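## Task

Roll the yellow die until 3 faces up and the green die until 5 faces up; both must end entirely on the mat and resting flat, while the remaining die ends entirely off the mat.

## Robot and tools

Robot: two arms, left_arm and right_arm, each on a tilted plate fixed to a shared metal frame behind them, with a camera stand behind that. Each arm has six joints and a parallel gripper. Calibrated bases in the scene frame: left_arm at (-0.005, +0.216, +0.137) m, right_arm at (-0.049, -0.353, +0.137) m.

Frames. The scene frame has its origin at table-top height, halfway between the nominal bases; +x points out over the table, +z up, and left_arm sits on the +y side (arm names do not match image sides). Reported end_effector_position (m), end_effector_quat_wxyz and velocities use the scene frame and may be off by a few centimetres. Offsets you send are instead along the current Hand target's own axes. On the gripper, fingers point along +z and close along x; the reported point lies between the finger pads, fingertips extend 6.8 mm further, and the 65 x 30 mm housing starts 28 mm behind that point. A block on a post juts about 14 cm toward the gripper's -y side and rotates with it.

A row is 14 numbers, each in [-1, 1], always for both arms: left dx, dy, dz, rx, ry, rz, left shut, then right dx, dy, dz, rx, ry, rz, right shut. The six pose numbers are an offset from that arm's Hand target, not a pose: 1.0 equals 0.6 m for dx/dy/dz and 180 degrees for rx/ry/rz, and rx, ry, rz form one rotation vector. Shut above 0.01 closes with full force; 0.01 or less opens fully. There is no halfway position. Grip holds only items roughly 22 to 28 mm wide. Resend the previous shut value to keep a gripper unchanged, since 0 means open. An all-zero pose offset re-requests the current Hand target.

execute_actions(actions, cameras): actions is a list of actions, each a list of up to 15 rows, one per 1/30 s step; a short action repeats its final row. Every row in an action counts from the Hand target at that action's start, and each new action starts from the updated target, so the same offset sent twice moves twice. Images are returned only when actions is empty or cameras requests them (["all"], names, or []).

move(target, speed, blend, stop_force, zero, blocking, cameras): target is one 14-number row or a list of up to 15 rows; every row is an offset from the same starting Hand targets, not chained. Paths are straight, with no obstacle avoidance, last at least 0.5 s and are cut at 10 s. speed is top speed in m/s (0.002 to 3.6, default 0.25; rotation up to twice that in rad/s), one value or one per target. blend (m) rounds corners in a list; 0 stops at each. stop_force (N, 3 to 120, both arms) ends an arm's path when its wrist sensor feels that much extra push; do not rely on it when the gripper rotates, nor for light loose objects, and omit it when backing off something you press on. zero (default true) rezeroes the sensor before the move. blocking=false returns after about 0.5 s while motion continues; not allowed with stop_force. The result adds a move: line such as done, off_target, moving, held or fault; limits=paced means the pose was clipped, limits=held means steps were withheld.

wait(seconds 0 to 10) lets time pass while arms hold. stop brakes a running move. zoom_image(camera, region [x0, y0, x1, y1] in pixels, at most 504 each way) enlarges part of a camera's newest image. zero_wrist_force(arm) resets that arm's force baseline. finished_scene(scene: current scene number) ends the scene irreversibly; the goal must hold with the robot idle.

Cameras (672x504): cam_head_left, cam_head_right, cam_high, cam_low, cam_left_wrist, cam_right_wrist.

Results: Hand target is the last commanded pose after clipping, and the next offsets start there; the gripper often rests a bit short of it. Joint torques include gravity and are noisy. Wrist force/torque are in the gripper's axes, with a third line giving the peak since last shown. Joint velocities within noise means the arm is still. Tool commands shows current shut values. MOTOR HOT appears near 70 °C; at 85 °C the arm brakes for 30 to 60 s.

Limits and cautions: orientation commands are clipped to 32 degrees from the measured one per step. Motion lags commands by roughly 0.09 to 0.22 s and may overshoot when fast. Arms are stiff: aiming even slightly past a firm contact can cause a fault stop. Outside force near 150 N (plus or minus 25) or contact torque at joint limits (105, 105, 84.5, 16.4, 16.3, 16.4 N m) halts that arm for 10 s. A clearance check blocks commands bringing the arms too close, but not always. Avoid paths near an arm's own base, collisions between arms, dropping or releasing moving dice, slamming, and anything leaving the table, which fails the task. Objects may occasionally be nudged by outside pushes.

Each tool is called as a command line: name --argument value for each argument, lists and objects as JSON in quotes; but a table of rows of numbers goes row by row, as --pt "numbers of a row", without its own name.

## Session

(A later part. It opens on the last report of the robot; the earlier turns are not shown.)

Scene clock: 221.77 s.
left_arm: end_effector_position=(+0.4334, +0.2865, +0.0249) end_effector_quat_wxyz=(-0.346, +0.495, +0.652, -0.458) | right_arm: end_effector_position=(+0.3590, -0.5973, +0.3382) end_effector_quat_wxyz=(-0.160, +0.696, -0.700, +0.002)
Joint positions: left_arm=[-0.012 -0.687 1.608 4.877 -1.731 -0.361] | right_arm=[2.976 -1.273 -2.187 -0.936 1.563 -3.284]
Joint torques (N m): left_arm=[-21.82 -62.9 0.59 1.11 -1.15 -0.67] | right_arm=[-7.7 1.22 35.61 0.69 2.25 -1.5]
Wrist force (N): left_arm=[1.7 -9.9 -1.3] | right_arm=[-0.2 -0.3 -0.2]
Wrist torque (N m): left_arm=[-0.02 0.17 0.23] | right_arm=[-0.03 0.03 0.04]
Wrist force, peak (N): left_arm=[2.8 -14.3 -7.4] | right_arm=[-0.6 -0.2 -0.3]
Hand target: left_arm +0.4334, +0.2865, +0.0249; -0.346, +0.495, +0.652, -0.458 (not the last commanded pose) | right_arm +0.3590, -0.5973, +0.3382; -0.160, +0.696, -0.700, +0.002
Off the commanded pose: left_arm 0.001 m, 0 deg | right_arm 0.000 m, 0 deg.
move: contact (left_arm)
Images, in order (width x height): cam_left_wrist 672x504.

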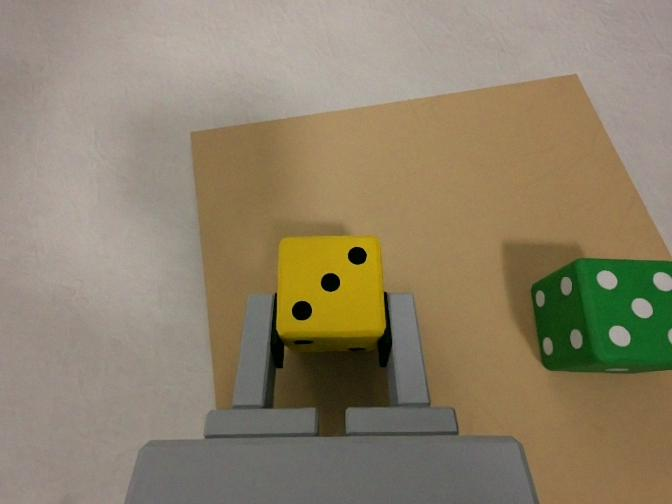

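move --pt "0 0 0 0 0 0 0 0 0 0 0 0 0 0" --pt "0 0 -0.1667 0 0 0 0 0 0 0 0 0 0 0" --pt "0 -0.2193 -0.2465 0 0 0 0 0 0 0 0 0 0 0" --speed '[0.1,0.15,0.25]' --blend '[0,0.03,0]' --cameras '["cam_left_wrist","cam_head_left","cam_head_right"]'

Scene clock: 226.47 s.
left_arm: end_effector_position=(+0.5239, +0.3122, +0.1989) end_effector_quat_wxyz=(-0.346, +0.495, +0.652, -0.458) | right_arm: end_effector_position=(+0.3590, -0.5973, +0.3382) end_effector_quat_wxyz=(-0.160, +0.696, -0.700, +0.002)
Joint positions: left_arm=[-0.044 -0.824 1.285 5.334 -1.759 -0.376] | right_arm=[2.976 -1.273 -2.187 -0.936 1.563 -3.284]
Joint torques (N m): left_arm=[-24.33 -68.03 -28.65 2.45 -1.94 -1.23] | right_arm=[-6.94 1.33 36.01 1.03 2.07 -1.35]
Wrist force (N): left_arm=[0.2 -1.3 1.0] | right_arm=[-0.1 -0.4 -0.1]
Wrist torque (N m): left_arm=[-0.01 0.13 0.25] | right_arm=[-0.03 0.02 0.04]
Wrist force, peak (N): left_arm=[1.7 -10.2 -1.5] | right_arm=[-0.2 -0.5 -0.6]
Hand target: left_arm +0.5239, +0.3122, +0.1991; -0.346, +0.495, +0.652, -0.458 | right_arm +0.3590, -0.5973, +0.3382; -0.160, +0.696, -0.700, +0.002
Off the commanded pose: left_arm 0.000 m, 0 deg | right_arm 0.000 m, 0 deg.
move: done
Images, in order (width x height): cam_head_left 672x504, cam_head_right 672x504, cam_left_wrist 672x504.

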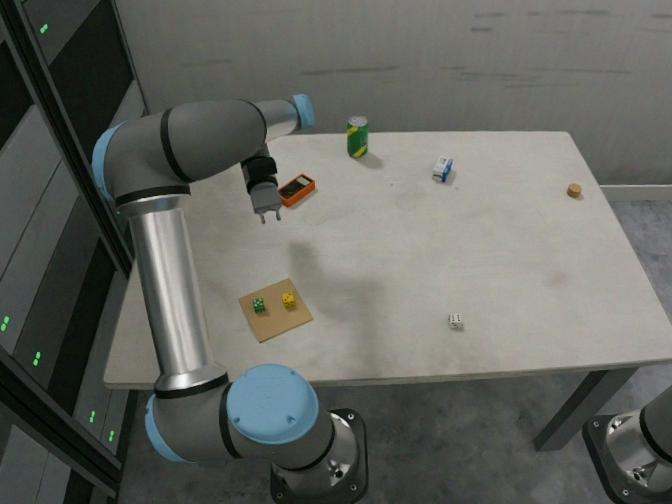

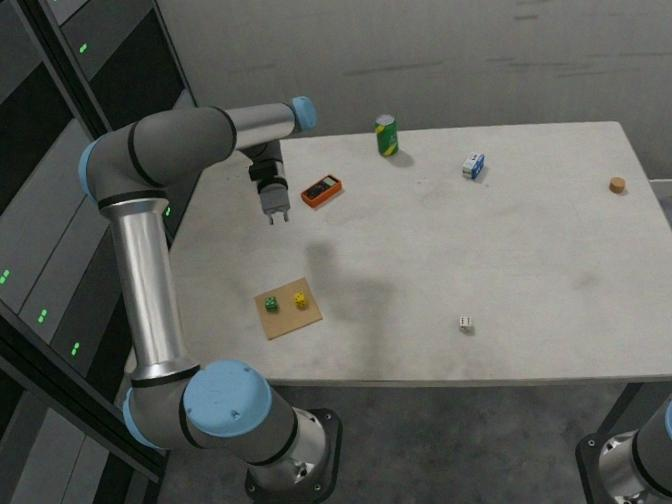

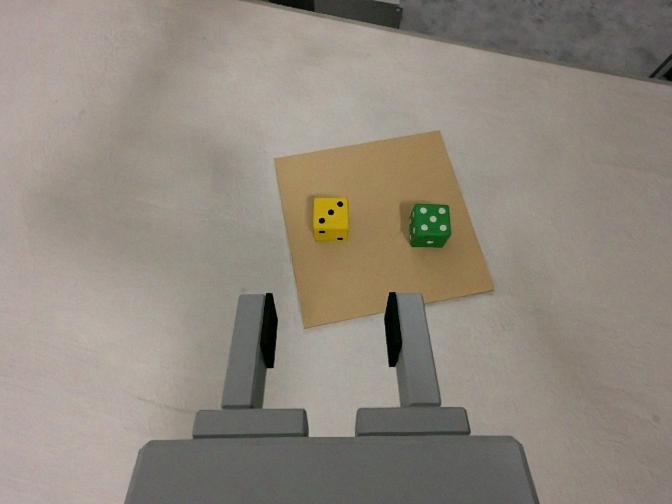

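zoom_image --camera "cam_left_wrist" --region '[270, 120, 500, 340]'

Scaled by 2.191 from the camera's 672x504 image, which has a finer 960x720 frame.

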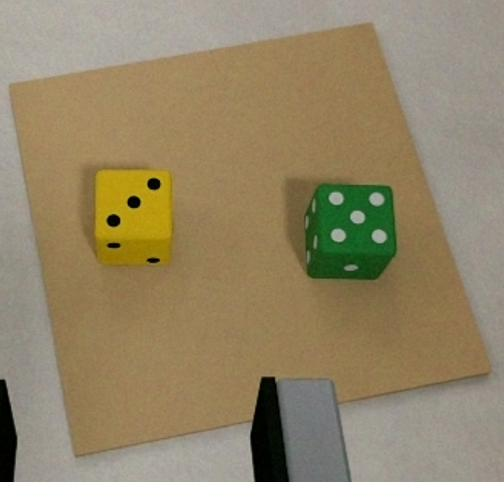

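finished_scene --scene 1

The scene is finished: the task was done.


## Next scene

Roll the black die until 4 faces up and the yellow die until 2 faces up; both must end entirely on the mat and resting flat, while the remaining die ends entirely off the mat.

execute_actions --actions '[]' --cameras '["all"]'

Scene clock: 0.00 s.
left_arm: end_effector_position=(+0.8868, -0.0671, +0.1683) end_effector_quat_wxyz=(+0.041, +0.923, +0.278, +0.261) | right_arm: end_effector_position=(+0.3342, -0.2987, +0.2880) end_effector_quat_wxyz=(+0.030, +0.214, +0.912, -0.349)
Joint positions: left_arm=[-0.568 -0.336 0.8 3.864 -0.981 0.604] | right_arm=[3.979 -1.712 -2.075 -1.804 1.061 0.079]
Joint velocities: within noise
Joint torques (N m): no reading
Motor temperatures (°C): left_arm=[28 29 32 35 34 41] | right_arm=[32 28 35 41 38 31]
Wrist force (N): no reading
Wrist torque (N m): no reading
Wrist force, peak (N): no reading
Hand target: left_arm +0.8868, -0.0671, +0.1683; +0.041, +0.923, +0.278, +0.261 | right_arm +0.3342, -0.2987, +0.2880; +0.030, +0.214, +0.912, -0.349
Tool commands: left_gripper/shut=+0.0 right_gripper/shut=+0.0

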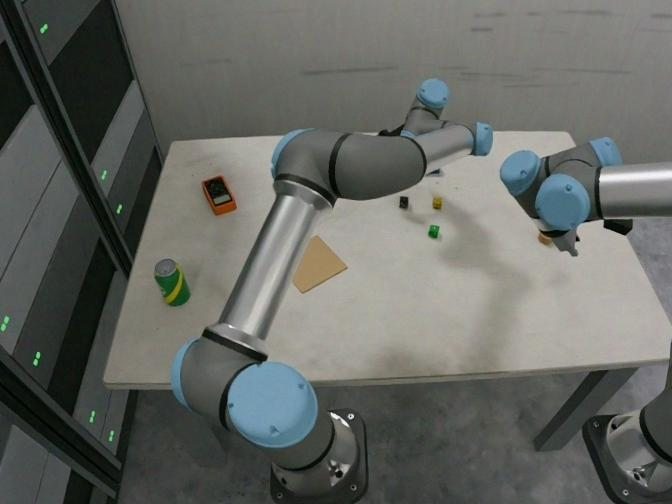

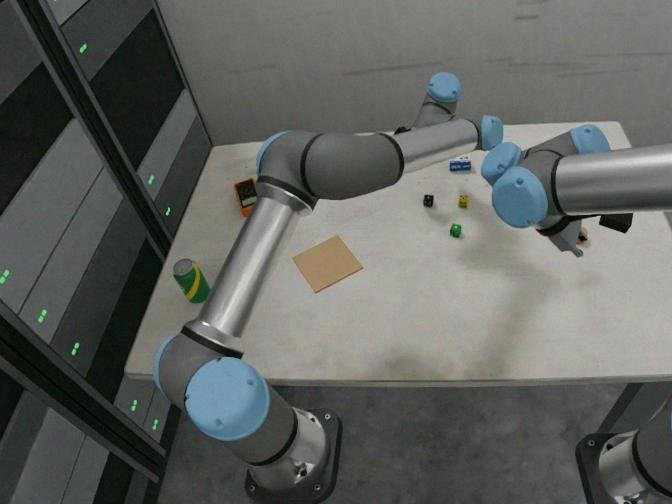

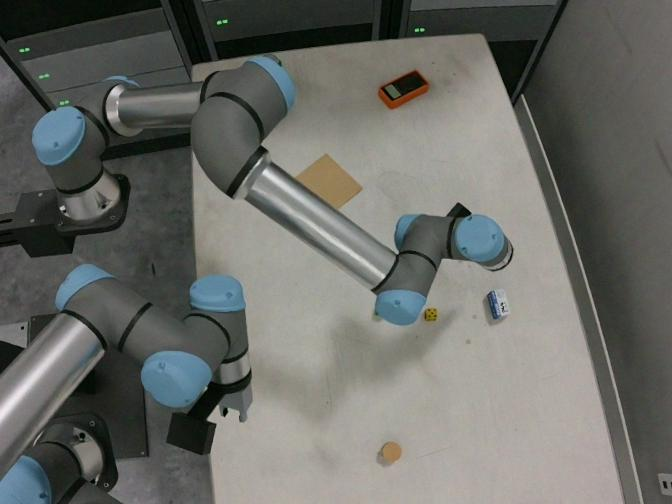

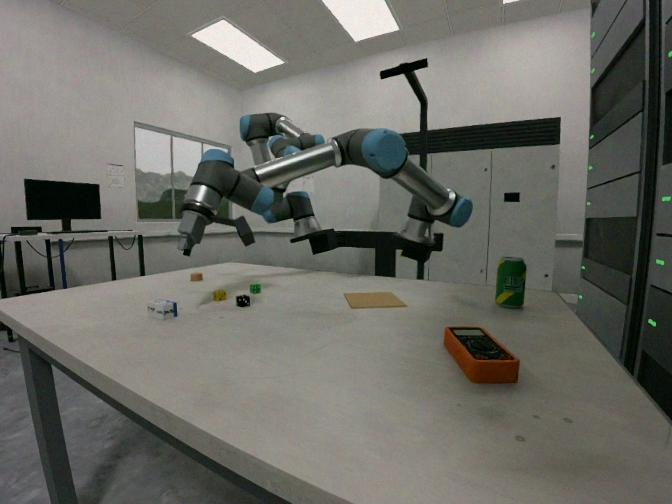

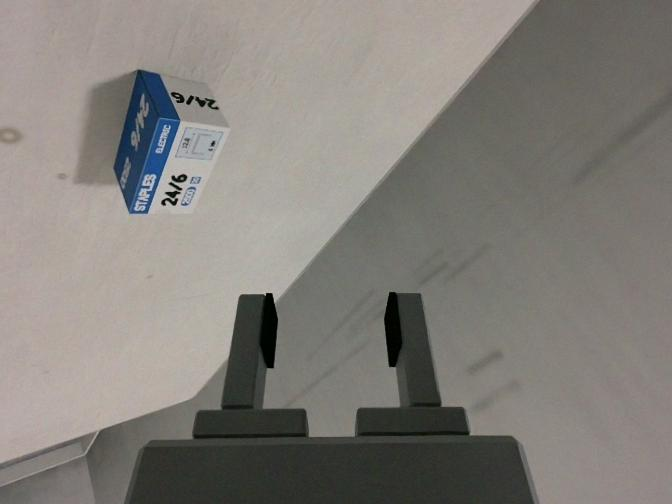

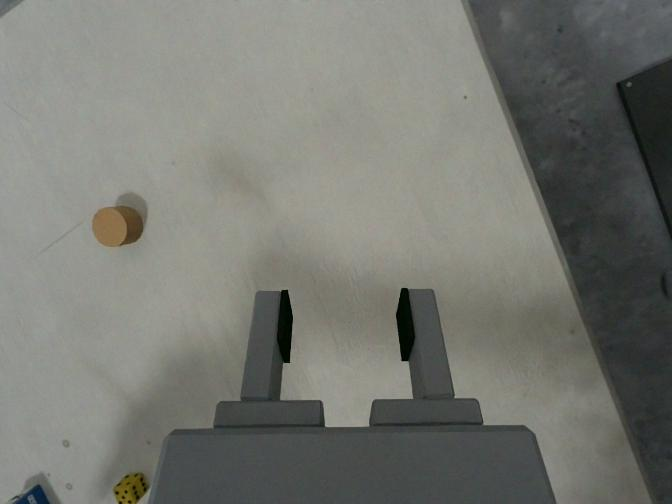

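zoom_image --camera "cam_head_left" --region '[390, 185, 460, 245]'

zoom_image --camera "cam_head_right" --region '[415, 185, 485, 245]'

zoom_image --camera "cam_low" --region '[205, 275, 275, 315]'

zoom_image --camera "cam_right_wrist" --region '[90, 454, 170, 504]'

Scaled by 7.200 from the camera's 672x504 image, which has a finer 960x720 frame.

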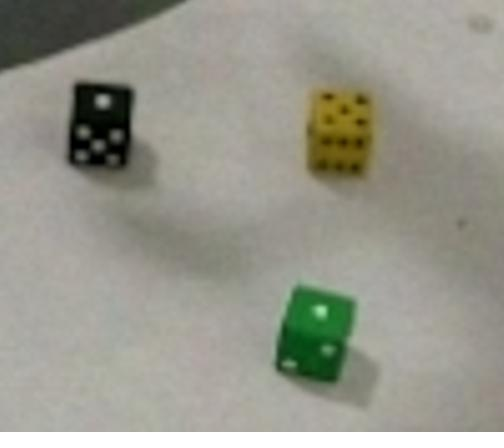

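Scaled by 7.200 from the camera's 672x504 image, which has a finer 960x720 frame.

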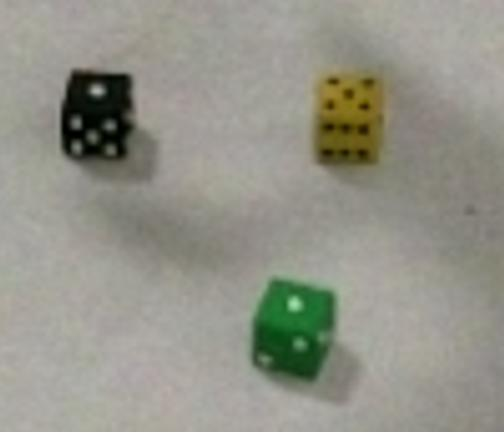

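Scaled by 7.200 from the camera's 672x504 image, which has a finer 960x720 frame.

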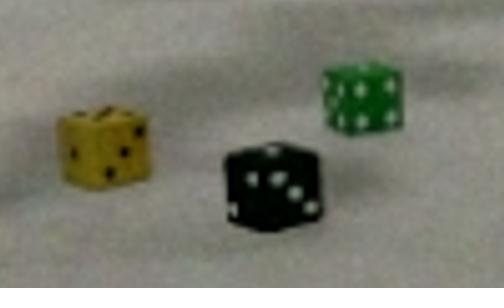

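Scaled by 6.300 from the camera's 672x504 image, which has a finer 960x720 frame.

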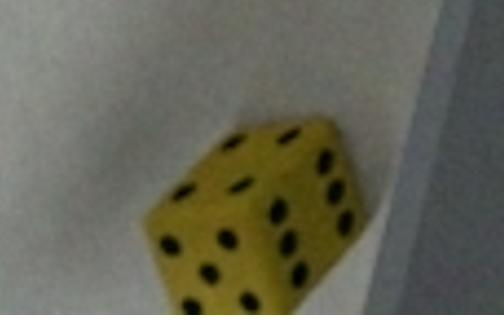

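move --target '[-0.1672,-0.1327,-0.0360,-0.0816,-0.2103,0.2094,0,-0.1893,-0.3622,0.2402,0,0,0,0]' --speed 0.35 --cameras '["cam_left_wrist","cam_head_left","cam_high"]'

Scene clock: 39.67 s.
left_arm: end_effector_position=(+0.7657, -0.0552, +0.1234) end_effector_quat_wxyz=(+0.155, +0.984, -0.091, -0.015) | right_arm: end_effector_position=(+0.3343, -0.5786, +0.3382) end_effector_quat_wxyz=(+0.030, +0.214, +0.912, -0.349)
Joint positions: left_arm=[-0.482 -0.508 1.077 4.118 -1.592 1.27] | right_arm=[3.457 -1.305 -2.166 -1.788 0.71 -0.431]
Joint torques (N m): left_arm=[-4.3 -44.48 -32.8 0.6 -1.84 1.63] | right_arm=[-4.26 26.73 35.14 3.59 -3.27 -2.63]
Wrist force (N): left_arm=[-1.1 0.3 -0.2] | right_arm=[0.1 0.0 -0.2]
Wrist torque (N m): left_arm=[0.03 0.00 -0.13] | right_arm=[0.01 0.01 0.11]
Wrist force, peak (N): left_arm=[-1.5 0.0 0.1] | right_arm=[0.2 -1.0 0.5]
Hand target: left_arm +0.7656, -0.0552, +0.1232; +0.155, +0.984, -0.091, -0.015 | right_arm +0.3343, -0.5787, +0.3382; +0.030, +0.214, +0.912, -0.349
Off the commanded pose: left_arm 0.000 m, 0 deg | right_arm 0.000 m, 0 deg.
move: done
Images, in order (width x height): cam_head_left 672x504, cam_high 672x504, cam_left_wrist 672x504.

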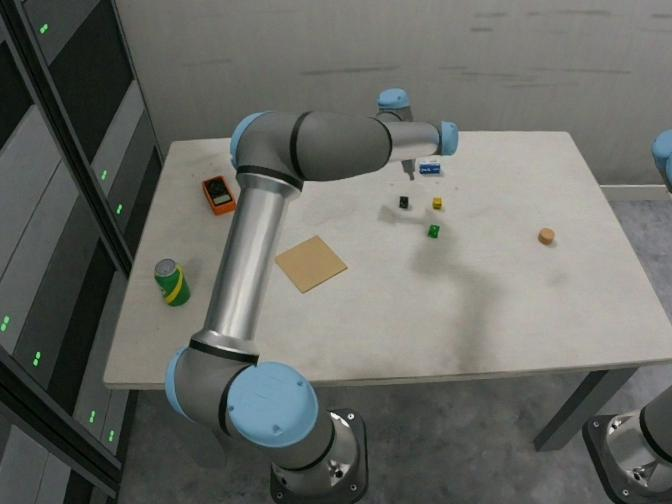

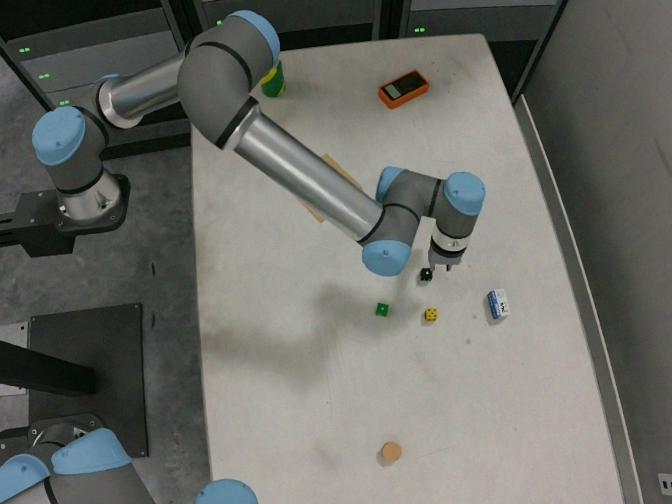

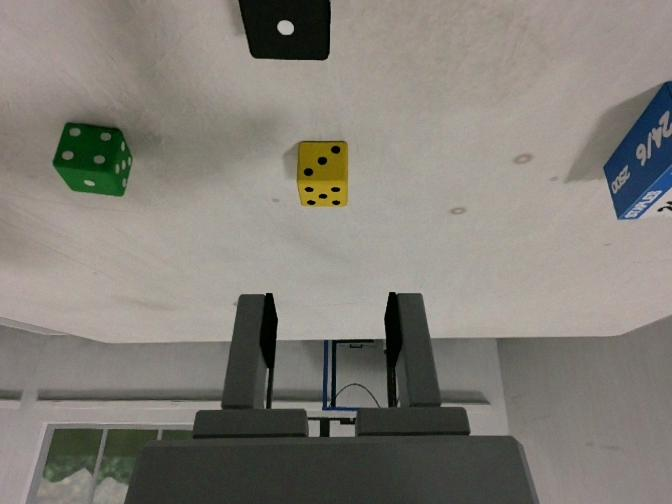

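zoom_image --camera "cam_left_wrist" --region '[270, 120, 380, 220]'

Scaled by 4.582 from the camera's 672x504 image, which has a finer 960x720 frame.

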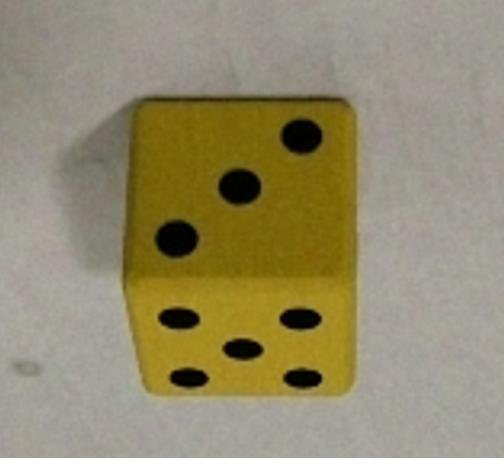

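move --target '[-0.0073,0.0795,0.1050,0.0333,0,0,0,0,0,0,0,0,0,0]' --speed 0.2 --cameras '["cam_left_wrist"]'

zoom_image --camera "cam_left_wrist" --region '[210, 90, 460, 310]'

Scene clock: 61.57 s.
left_arm: end_effector_position=(+0.7494, -0.1180, +0.0780) end_effector_quat_wxyz=(+0.104, +0.990, -0.092, -0.010) | right_arm: end_effector_position=(+0.3343, -0.5787, +0.3382) end_effector_quat_wxyz=(+0.030, +0.214, +0.912, -0.349)
Joint positions: left_arm=[-0.564 -0.398 1.018 4.105 -1.493 1.186] | right_arm=[3.457 -1.305 -2.166 -1.788 0.71 -0.431]
Joint torques (N m): left_arm=[-32.06 -30.53 -33.16 0.31 1.81 -1.45] | right_arm=[-4.7 26.75 32.01 3.77 -3.13 -2.81]
Wrist force (N): left_arm=[-1.2 -0.1 -0.2] | right_arm=[0.3 -0.3 0.0]
Wrist torque (N m): left_arm=[0.03 0.01 -0.03] | right_arm=[-0.02 -0.01 0.11]
Wrist force, peak (N): left_arm=[-1.7 0.7 1.1] | right_arm=[0.4 -0.4 -0.1]
Hand target: left_arm +0.7494, -0.1181, +0.0780; +0.104, +0.990, -0.092, -0.010 | right_arm +0.3343, -0.5787, +0.3382; +0.030, +0.214, +0.912, -0.349
Off the commanded pose: left_arm 0.000 m, 0 deg | right_arm 0.000 m, 0 deg.
move: done
Images, in order (width x height): cam_left_wrist 672x504.

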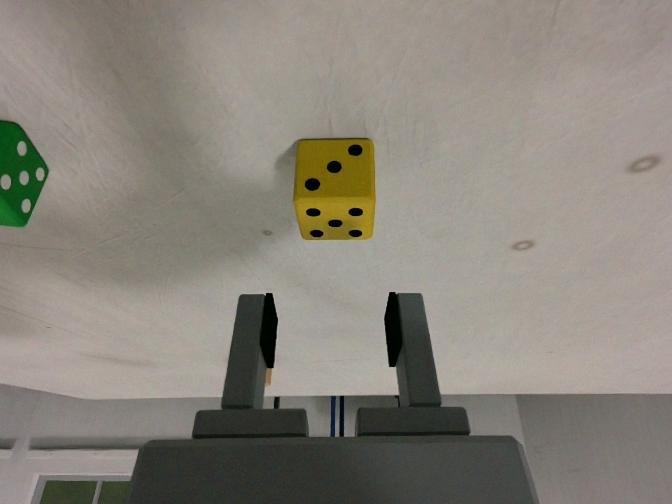

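Scaled by 2.016 from the camera's 672x504 image, which has a finer 960x720 frame.

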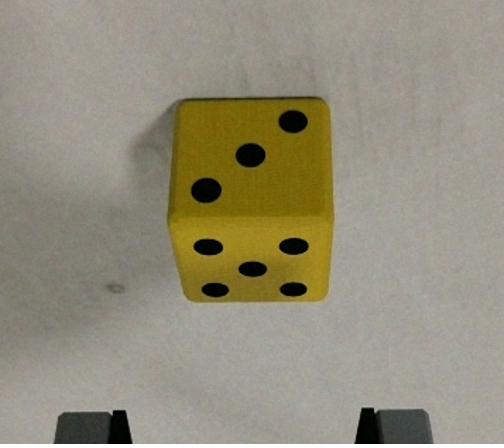

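move --pt "0.0013 0.0017 0.0850 0 0 0 0 0 0 0 0 0 0 0" --pt "0.0013 0.0017 0.0850 0 0 0 1 0 0 0 0 0 0 0" --pt "0.0013 0.0225 -0.0128 0 0 0 1 0 0 0 0 0 0 0" --pt "-0.1108 -0.1038 -0.2128 0.0985 -0.0938 -0.1593 1 0 0 0 0 0 0 0" --pt "-0.4272 -0.4312 -0.2483 0.3282 -0.3128 -0.5310 1 0 0 0 0 0 0 0" --pt "-0.4272 -0.4518 -0.1505 0.3282 -0.3128 -0.5310 1 0 0 0 0 0 0 0" --speed '[0.1,0.1,0.15,0.4,0.4,0.2]' --blend '[0,0,0.02,0.05,0.03,0]' --cameras '["cam_left_wrist","cam_head_left"]'

Scene clock: 76.27 s.
left_arm: end_effector_position=(+0.5496, +0.2081, +0.1104) end_effector_quat_wxyz=(-0.410, +0.554, +0.583, -0.431) | right_arm: end_effector_position=(+0.3343, -0.5787, +0.3382) end_effector_quat_wxyz=(+0.030, +0.214, +0.912, -0.349)
Joint positions: left_arm=[-0.194 -0.562 1.141 5.331 -1.715 -0.35] | right_arm=[3.457 -1.305 -2.166 -1.788 0.71 -0.431]
Joint torques (N m): left_arm=[-3.8 -29.01 -29 -2.17 1.12 1.24] | right_arm=[-4.63 26.04 22.57 3.64 -2.92 -2.46]
Wrist force (N): left_arm=[-2.2 -1.8 1.1] | right_arm=[0.1 -0.1 -0.3]
Wrist torque (N m): left_arm=[0.00 0.24 0.22] | right_arm=[0.00 0.01 0.11]
Wrist force, peak (N): left_arm=[-1.7 -2.5 1.9] | right_arm=[0.1 -0.6 -0.1]
Hand target: left_arm +0.5497, +0.2081, +0.1103; -0.410, +0.554, +0.583, -0.431 | right_arm +0.3343, -0.5787, +0.3382; +0.030, +0.214, +0.912, -0.349
Off the commanded pose: left_arm 0.000 m, 0 deg | right_arm 0.000 m, 0 deg.
move: done
Images, in order (width x height): cam_head_left 672x504, cam_left_wrist 672x504.

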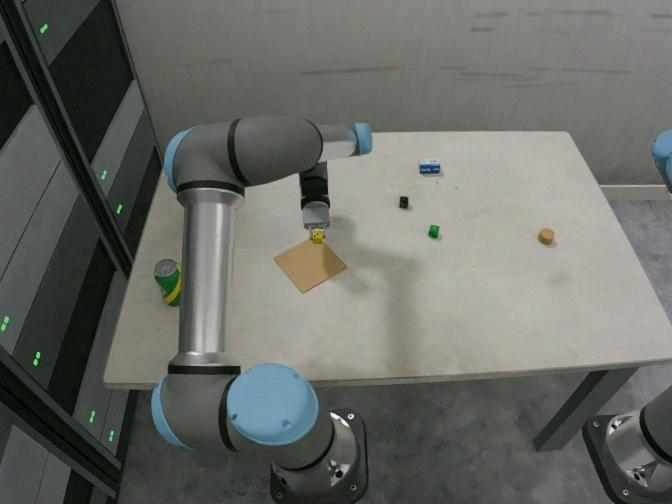

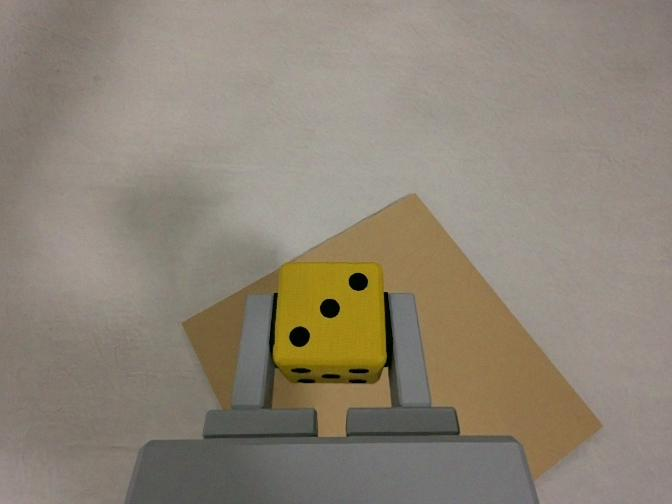

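move --target '[-0.0217,0.0930,0.0110,0,0,0,1,0,0,0,0,0,0,0]' --speed 0.12

move --target '[0,0.0446,0.0137,0,0,0,1,0,0,0,0,0,0,0]' --speed 0.03 --stop_force 8 --cameras '["cam_left_wrist"]'

Scene clock: 81.00 s.
left_arm: end_effector_position=(+0.5602, +0.1957, +0.0551) end_effector_quat_wxyz=(-0.410, +0.554, +0.583, -0.431) | right_arm: end_effector_position=(+0.3343, -0.5787, +0.3382) end_effector_quat_wxyz=(+0.030, +0.214, +0.912, -0.349)
Joint positions: left_arm=[-0.186 -0.446 1.066 5.291 -1.708 -0.347] | right_arm=[3.457 -1.305 -2.166 -1.788 0.71 -0.431]
Joint torques (N m): left_arm=[-3.31 -28.75 -28.98 -1.96 1.2 1.41] | right_arm=[-4.63 25.46 16.81 3.67 -2.98 -2.34]
Wrist force (N): left_arm=[-2.0 -1.3 0.9] | right_arm=[0.0 -0.2 -0.2]
Wrist torque (N m): left_arm=[0.03 0.25 0.20] | right_arm=[-0.02 0.02 0.10]
Wrist force, peak (N): left_arm=[-1.8 -2.6 0.7] | right_arm=[0.4 -0.6 -0.2]
Hand target: left_arm +0.5603, +0.1957, +0.0550; -0.410, +0.554, +0.583, -0.431 | right_arm +0.3343, -0.5787, +0.3382; +0.030, +0.214, +0.912, -0.349
Off the commanded pose: left_arm 0.000 m, 0 deg | right_arm 0.000 m, 0 deg.
move: done

Scene clock: 83.17 s.
left_arm: end_effector_position=(+0.5602, +0.1957, +0.0297) end_effector_quat_wxyz=(-0.410, +0.554, +0.583, -0.431) | right_arm: end_effector_position=(+0.3343, -0.5787, +0.3382) end_effector_quat_wxyz=(+0.030, +0.214, +0.912, -0.349)
Joint positions: left_arm=[-0.176 -0.404 1.048 5.267 -1.699 -0.343] | right_arm=[3.457 -1.305 -2.166 -1.788 0.71 -0.431]
Joint torques (N m): left_arm=[-29.97 -78.21 -2.66 1.86 -1.53 -1.21] | right_arm=[-5 26.63 14.82 3.6 -3.02 -2.3]
Wrist force (N): left_arm=[-1.7 -2.0 0.8] | right_arm=[0.1 -0.2 -0.3]
Wrist torque (N m): left_arm=[0.01 0.24 0.21] | right_arm=[-0.01 0.01 0.11]
Wrist force, peak (N): left_arm=[-1.7 -10.7 -5.2] | right_arm=[0.0 0.2 -0.6]
Hand target: left_arm +0.5602, +0.1957, +0.0297; -0.410, +0.554, +0.583, -0.431 (not the last commanded pose) | right_arm +0.3343, -0.5787, +0.3382; +0.030, +0.214, +0.912, -0.349
Off the commanded pose: left_arm 0.003 m, 0 deg | right_arm 0.000 m, 0 deg.
move: contact (left_arm)
Images, in order (width x height): cam_left_wrist 672x504.

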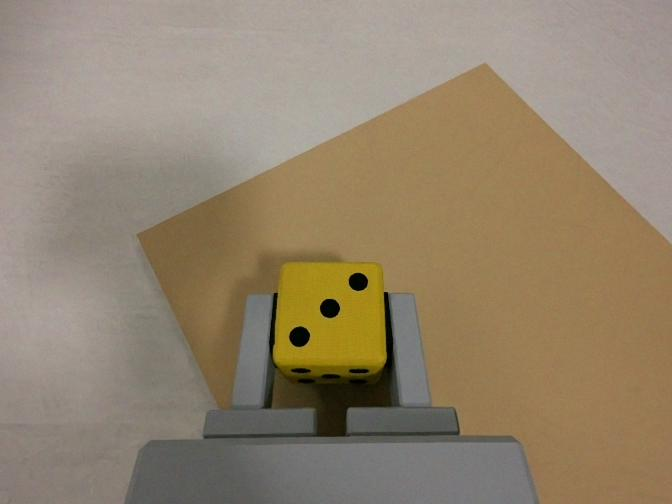

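move --pt "0 0 0 0 0 0 0 0 0 0 0 0 0 0" --pt "0 0 -0.1667 0 0 0 0 0 0 0 0 0 0 0" --pt "0.0010 -0.2213 -0.1897 -0.2528 0 0 0 0 0 0 0 0 0 0" --pt "0 -0.2010 0.0197 -0.5056 0 0 0 0 0 0 0 0 0 0" --pt "0 -0.1012 0.0178 -0.5056 0 0 0 0 0 0 0 0 0 0" --speed '[0.1,0.15,0.35,0.4,0.2]' --blend '[0,0.03,0.05,0.03,0]' --cameras '["cam_left_wrist"]'

zoom_image --camera "cam_left_wrist" --region '[230, 80, 430, 260]'

Scene clock: 89.80 s.
left_arm: end_effector_position=(+0.5323, +0.1942, +0.0848) end_effector_quat_wxyz=(+0.107, +0.681, +0.716, +0.113) | right_arm: end_effector_position=(+0.3343, -0.5787, +0.3382) end_effector_quat_wxyz=(+0.030, +0.214, +0.912, -0.349)
Joint positions: left_arm=[-0.417 -0.941 2.238 3.163 -1.157 -0.377] | right_arm=[3.457 -1.305 -2.166 -1.788 0.71 -0.431]
Joint torques (N m): left_arm=[0.44 -13.31 -18.1 -5.42 -1.18 1.72] | right_arm=[-5.18 25.59 6.68 3.53 -2.9 -2.24]
Wrist force (N): left_arm=[-1.2 0.0 -0.5] | right_arm=[0.4 -0.2 0.0]
Wrist torque (N m): left_arm=[0.04 0.02 -0.11] | right_arm=[-0.02 -0.02 0.10]
Wrist force, peak (N): left_arm=[-1.4 -3.3 0.6] | right_arm=[0.5 -0.3 -0.6]
Hand target: left_arm +0.5323, +0.1942, +0.0847; +0.107, +0.681, +0.716, +0.113 | right_arm +0.3343, -0.5787, +0.3382; +0.030, +0.214, +0.912, -0.349
Off the commanded pose: left_arm 0.000 m, 0 deg | right_arm 0.000 m, 0 deg.
move: done; blend cut to 0.0299 m at target 4
Images, in order (width x height): cam_left_wrist 672x504.

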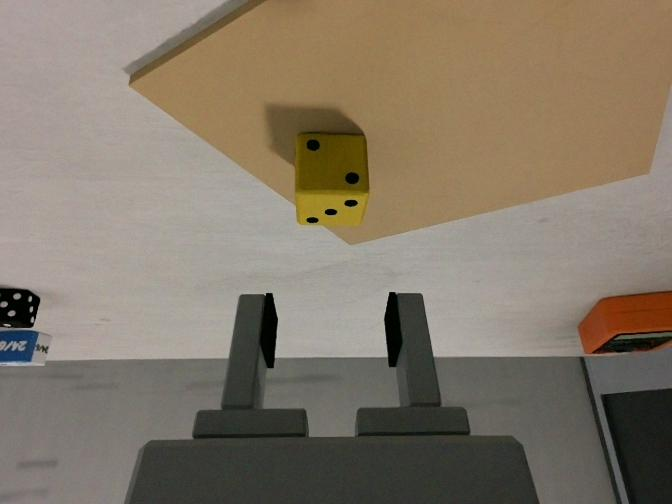

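Scaled by 2.520 from the camera's 672x504 image, which has a finer 960x720 frame.

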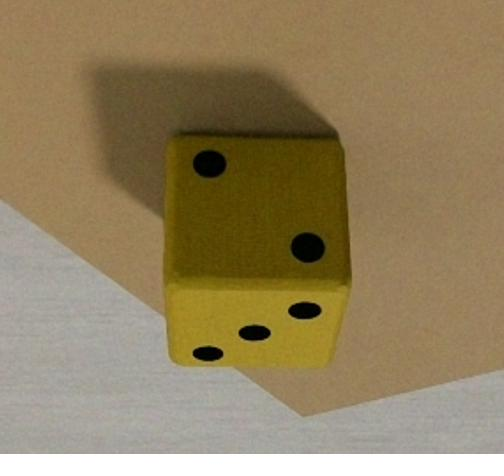

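move --pt "0 0.0083 0.1013 0 -0.0034 0.0106 0 0 0 0 0 0 0 0" --pt "0 0.0083 0.1013 0 -0.0034 0.0106 1 0 0 0 0 0 0 0" --pt "0 0.0341 0.0221 0 -0.0034 0.0106 1 0 0 0 0 0 0 0" --pt "-0.0007 0.0505 -0.0280 0.2472 0 0 1 0 0 0 0 0 0 0" --pt "-0.0007 0.0248 0.0513 0.4944 0 0 1 0 0 0 0 0 0 0" --speed '[0.1,0.1,0.15,0.4,0.4]' --blend '[0,0,0.02,0.03,0]' --cameras '["cam_left_wrist"]'

Scene clock: 111.17 s.
left_arm: end_effector_position=(+0.5559, +0.1950, +0.0600) end_effector_quat_wxyz=(-0.400, +0.561, +0.590, -0.421) | right_arm: end_effector_position=(+0.3343, -0.5787, +0.3382) end_effector_quat_wxyz=(+0.030, +0.214, +0.912, -0.349)
Joint positions: left_arm=[-0.193 -0.483 1.117 5.242 -1.702 -0.354] | right_arm=[3.457 -1.305 -2.166 -1.788 0.71 -0.431]
Joint torques (N m): left_arm=[-4.11 -28.91 -28.1 3 -2.04 1.57] | right_arm=[-3.99 24.92 4.14 3.35 -3.07 -2.15]
Wrist force (N): left_arm=[-2.0 -1.4 0.9] | right_arm=[0.3 0.0 -0.5]
Wrist torque (N m): left_arm=[0.02 0.23 0.12] | right_arm=[0.01 -0.01 0.10]
Wrist force, peak (N): left_arm=[-0.8 -0.8 -4.8] | right_arm=[0.5 -0.3 -0.3]
Hand target: left_arm +0.5559, +0.1950, +0.0600; -0.400, +0.561, +0.590, -0.421 | right_arm +0.3343, -0.5787, +0.3382; +0.030, +0.214, +0.912, -0.349
Off the commanded pose: left_arm 0.000 m, 0 deg | right_arm 0.000 m, 0 deg.
move: done
Images, in order (width x height): cam_left_wrist 672x504.

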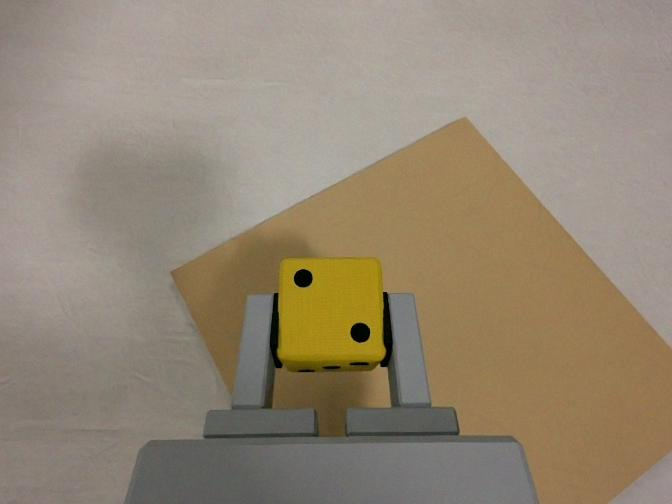

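move --target '[0,0.0599,0.0206,0,0,0,1,0,0,0,0,0,0,0]' --speed 0.03 --stop_force 8

Scene clock: 115.07 s.
left_arm: end_effector_position=(+0.5559, +0.1951, +0.0304) end_effector_quat_wxyz=(-0.400, +0.561, +0.590, -0.421) | right_arm: end_effector_position=(+0.3343, -0.5787, +0.3382) end_effector_quat_wxyz=(+0.030, +0.214, +0.912, -0.349)
Joint positions: left_arm=[-0.182 -0.433 1.098 5.212 -1.692 -0.349] | right_arm=[3.457 -1.305 -2.166 -1.788 0.71 -0.431]
Joint torques (N m): left_arm=[-29.32 -76.84 -3.87 1.69 -1.76 -0.94] | right_arm=[-5.41 25.55 5.05 3.47 -2.9 -2.08]
Wrist force (N): left_arm=[-2.1 -1.6 0.8] | right_arm=[0.3 -0.3 -0.2]
Wrist torque (N m): left_arm=[0.01 0.24 0.12] | right_arm=[-0.02 -0.01 0.11]
Wrist force, peak (N): left_arm=[-1.7 -12.3 -8.4] | right_arm=[0.4 -0.3 -0.5]
Hand target: left_arm +0.5559, +0.1951, +0.0304; -0.400, +0.561, +0.590, -0.421 (not the last commanded pose) | right_arm +0.3343, -0.5787, +0.3382; +0.030, +0.214, +0.912, -0.349
Off the commanded pose: left_arm 0.008 m, 0 deg | right_arm 0.000 m, 0 deg.
move: contact (left_arm)

move --pt "0 0 0 0 0 0 0 0 0 0 0 0 0 0" --pt "0 0 -0.1667 0 0 0 0 0 0 0 0 0 0 0" --pt "-0.0845 -0.1937 -0.2547 -0.1446 -0.0725 -0.1455 0 0 0 0 0 0 0 0" --pt "-0.4780 -0.0965 -0.3445 -0.4130 -0.2072 -0.4158 0 0 0 0 0 0 0 0" --pt "-0.4480 -0.0043 -0.3205 -0.4130 -0.2072 -0.4158 0 0 0 0 0 0 0 0" --speed '[0.1,0.15,0.35,0.4,0.2]' --blend '[0,0.03,0.05,0.03,0]' --cameras '["cam_left_wrist","cam_head_left"]'

zoom_image --camera "cam_left_wrist" --region '[230, 60, 430, 240]'

zoom_image --camera "cam_head_left" --region '[265, 220, 365, 300]'

Scene clock: 125.00 s.
left_arm: end_effector_position=(+0.7502, -0.0643, +0.0953) end_effector_quat_wxyz=(+0.014, +0.091, +0.983, +0.156) | right_arm: end_effector_position=(+0.3343, -0.5787, +0.3382) end_effector_quat_wxyz=(+0.030, +0.214, +0.912, -0.349)
Joint positions: left_arm=[-0.624 -0.419 0.991 4.411 -1.028 -2.096] | right_arm=[3.457 -1.305 -2.166 -1.788 0.71 -0.431]
Joint torques (N m): left_arm=[-5.6 -30.11 -33.55 -5.42 1.92 1.41] | right_arm=[-5.36 25.18 4.92 3.4 -2.81 -1.84]
Wrist force (N): left_arm=[-1.0 0.1 -0.2] | right_arm=[0.0 -0.2 -0.2]
Wrist torque (N m): left_arm=[0.02 0.02 -0.02] | right_arm=[-0.02 0.02 0.10]
Wrist force, peak (N): left_arm=[-1.7 -2.1 2.4] | right_arm=[0.5 -0.4 -0.3]
Hand target: left_arm +0.7503, -0.0643, +0.0952; +0.014, +0.091, +0.983, +0.156 | right_arm +0.3343, -0.5787, +0.3382; +0.030, +0.214, +0.912, -0.349
Off the commanded pose: left_arm 0.000 m, 0 deg | right_arm 0.000 m, 0 deg.
move: done
Images, in order (width x height): cam_head_left 672x504, cam_left_wrist 672x504.

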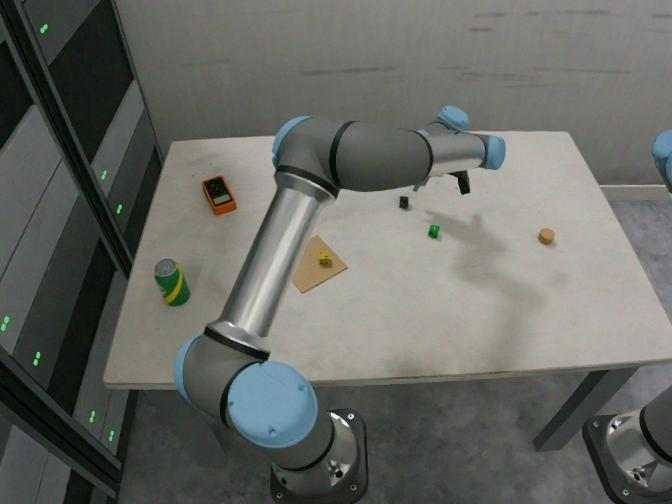

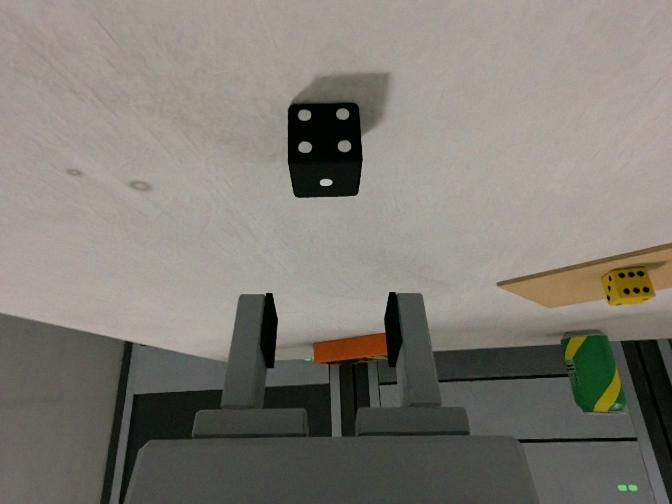

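Scaled by 2.520 from the camera's 672x504 image, which has a finer 960x720 frame.

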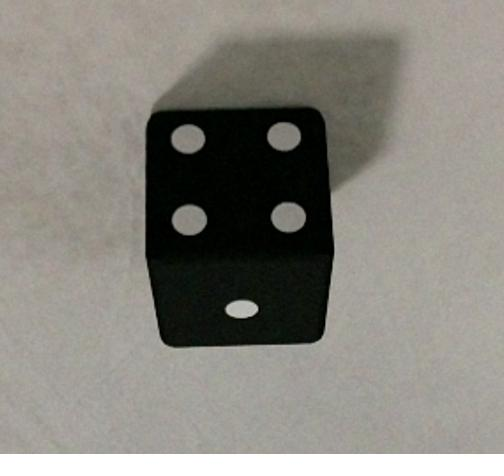

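Scaled by 5.040 from the camera's 672x504 image, which has a finer 960x720 frame.

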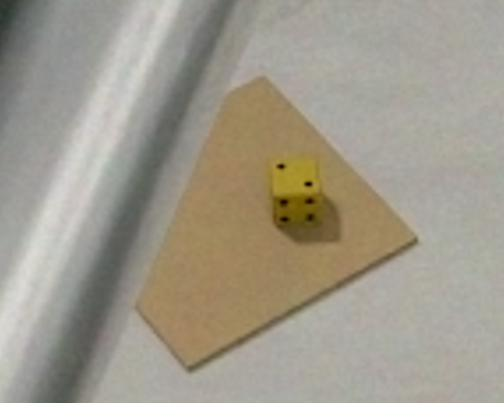

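move --pt "-0.0028 0.0017 0.1150 0 -0.0064 -0.0053 0 0 0 0 0 0 0 0" --pt "-0.0028 0.0017 0.1150 0 -0.0064 -0.0053 1 0 0 0 0 0 0 0" --pt "-0.0028 0.0326 0.0199 0 -0.0064 -0.0053 1 0 0 0 0 0 0 0" --pt "0.1111 0.1813 -0.1072 0.1239 0.0622 0.1247 1 0 0 0 0 0 0 0" --pt "0.4173 0.4892 0.0630 0.4130 0.2072 0.4158 1 0 0 0 0 0 0 0" --pt "0.4173 0.4557 0.1660 0.4130 0.2072 0.4158 1 0 0 0 0 0 0 0" --speed '[0.1,0.1,0.15,0.4,0.4,0.2]' --blend '[0,0,0.02,0.05,0.03,0]' --cameras '["cam_left_wrist","cam_head_left"]'

Scene clock: 136.97 s.
left_arm: end_effector_position=(+0.5576, +0.2676, +0.0855) end_effector_quat_wxyz=(-0.400, +0.561, +0.590, -0.421) | right_arm: end_effector_position=(+0.3343, -0.5787, +0.3382) end_effector_quat_wxyz=(+0.030, +0.214, +0.912, -0.349)
Joint positions: left_arm=[-0.108 -0.547 1.117 5.31 -1.625 -0.321] | right_arm=[3.457 -1.305 -2.166 -1.788 0.71 -0.431]
Joint torques (N m): left_arm=[-2.64 -26.32 -28.03 -1.82 1.07 1.81] | right_arm=[-4.27 24.99 5.28 3.27 -2.9 -1.9]
Wrist force (N): left_arm=[-1.8 -1.7 0.7] | right_arm=[0.1 -0.1 -0.2]
Wrist torque (N m): left_arm=[0.02 0.20 0.12] | right_arm=[-0.01 0.01 0.11]
Wrist force, peak (N): left_arm=[-0.2 0.8 -3.1] | right_arm=[0.4 0.1 -0.6]
Hand target: left_arm +0.5576, +0.2676, +0.0853; -0.400, +0.561, +0.590, -0.421 | right_arm +0.3343, -0.5787, +0.3382; +0.030, +0.214, +0.912, -0.349
Off the commanded pose: left_arm 0.000 m, 0 deg | right_arm 0.000 m, 0 deg.
move: done
Images, in order (width x height): cam_head_left 672x504, cam_left_wrist 672x504.

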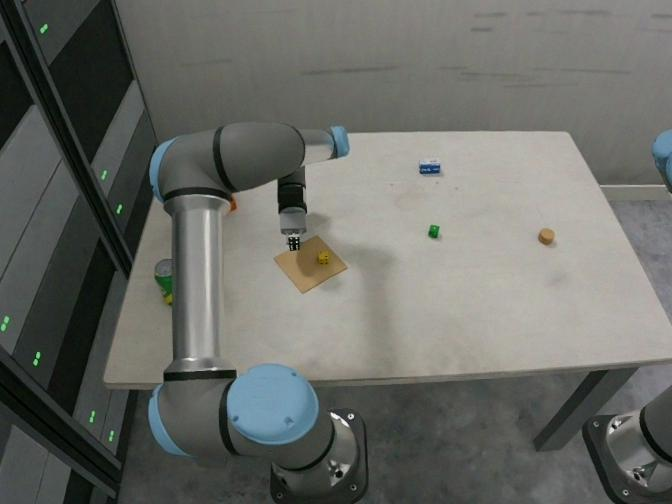

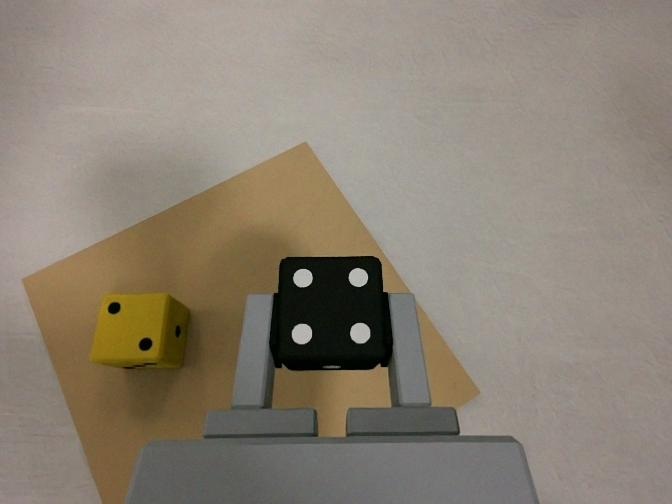

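move --target '[0,0.0966,0.0333,0,0,0,1,0,0,0,0,0,0,0]' --speed 0.035 --stop_force 8 --cameras '["cam_left_wrist"]'

Scene clock: 141.30 s.
left_arm: end_effector_position=(+0.5575, +0.2676, +0.0301) end_effector_quat_wxyz=(-0.400, +0.561, +0.590, -0.421) | right_arm: end_effector_position=(+0.3343, -0.5787, +0.3382) end_effector_quat_wxyz=(+0.030, +0.214, +0.912, -0.349)
Joint positions: left_arm=[-0.087 -0.457 1.087 5.25 -1.605 -0.312] | right_arm=[3.457 -1.305 -2.166 -1.788 0.71 -0.431]
Joint torques (N m): left_arm=[-28.75 -77.99 -1.67 1.66 -1.9 -0.95] | right_arm=[-4.78 24.4 4.93 3.11 -2.66 -1.95]
Wrist force (N): left_arm=[-2.0 -2.1 1.0] | right_arm=[0.1 -0.4 0.1]
Wrist torque (N m): left_arm=[0.00 0.25 0.12] | right_arm=[-0.03 0.01 0.10]
Wrist force, peak (N): left_arm=[-1.2 -12.8 -9.2] | right_arm=[0.3 -0.5 -0.1]
Hand target: left_arm +0.5575, +0.2676, +0.0301; -0.400, +0.561, +0.590, -0.421 (not the last commanded pose) | right_arm +0.3343, -0.5787, +0.3382; +0.030, +0.214, +0.912, -0.349
Off the commanded pose: left_arm 0.006 m, 0 deg | right_arm 0.000 m, 0 deg.
move: contact (left_arm)
Images, in order (width x height): cam_left_wrist 672x504.

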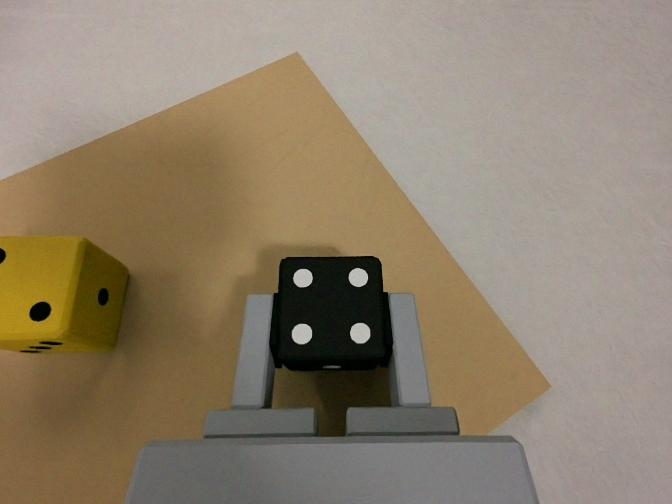

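move --pt "0 0 0 0 0 0 0 0 0 0 0 0 0 0" --pt "0 0 -0.1667 0 0 0 0 0 0 0 0 0 0 0" --pt "0 -0.2206 -0.2426 0 0 0 0 0 0 0 0 0 0 0" --speed '[0.1,0.15,0.3]' --blend '[0,0.03,0]' --cameras '["cam_left_wrist","cam_head_left"]'

zoom_image --camera "cam_left_wrist" --region '[150, 100, 460, 340]'

Scene clock: 144.17 s.
left_arm: end_effector_position=(+0.6520, +0.2723, +0.2024) end_effector_quat_wxyz=(-0.400, +0.561, +0.590, -0.421) | right_arm: end_effector_position=(+0.3343, -0.5787, +0.3382) end_effector_quat_wxyz=(+0.030, +0.214, +0.912, -0.349)
Joint positions: left_arm=[-0.131 -0.415 0.522 5.772 -1.645 -0.329] | right_arm=[3.457 -1.305 -2.166 -1.788 0.71 -0.431]
Joint torques (N m): left_arm=[-30.49 -83.09 -32.54 2.66 -1.93 -1.4] | right_arm=[-5.86 24.18 4.89 3.17 -2.88 -1.85]
Wrist force (N): left_arm=[-2.1 -1.8 0.8] | right_arm=[0.3 -0.1 -0.3]
Wrist torque (N m): left_arm=[-0.02 0.23 0.20] | right_arm=[0.00 -0.01 0.11]
Wrist force, peak (N): left_arm=[-2.0 -4.0 0.0] | right_arm=[0.4 -0.4 -0.3]
Hand target: left_arm +0.6520, +0.2723, +0.2026; -0.400, +0.561, +0.590, -0.421 | right_arm +0.3343, -0.5787, +0.3382; +0.030, +0.214, +0.912, -0.349
Off the commanded pose: left_arm 0.000 m, 0 deg | right_arm 0.000 m, 0 deg.
move: done
Images, in order (width x height): cam_head_left 672x504, cam_left_wrist 672x504.

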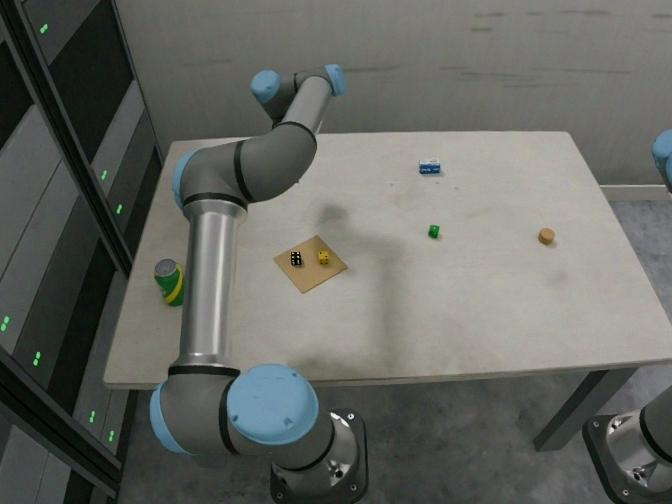

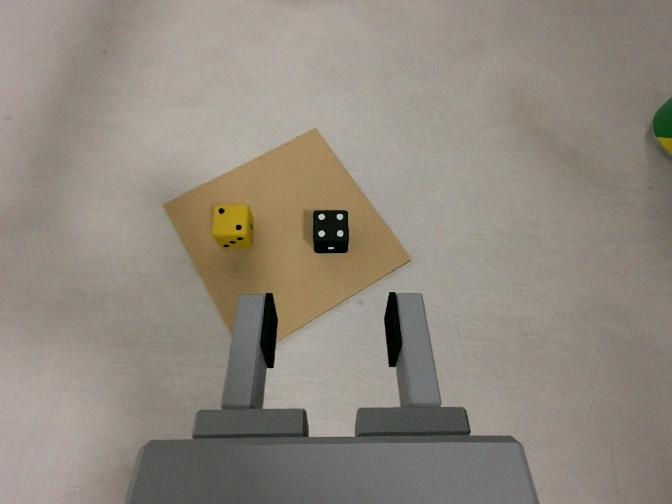

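Scaled by 1.626 from the camera's 672x504 image, which has a finer 960x720 frame.

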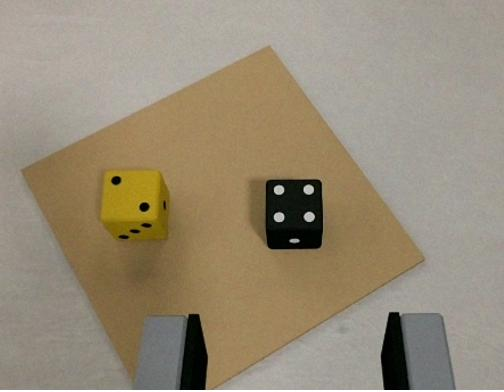

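finished_scene --scene 2

The scene is finished: the task was done.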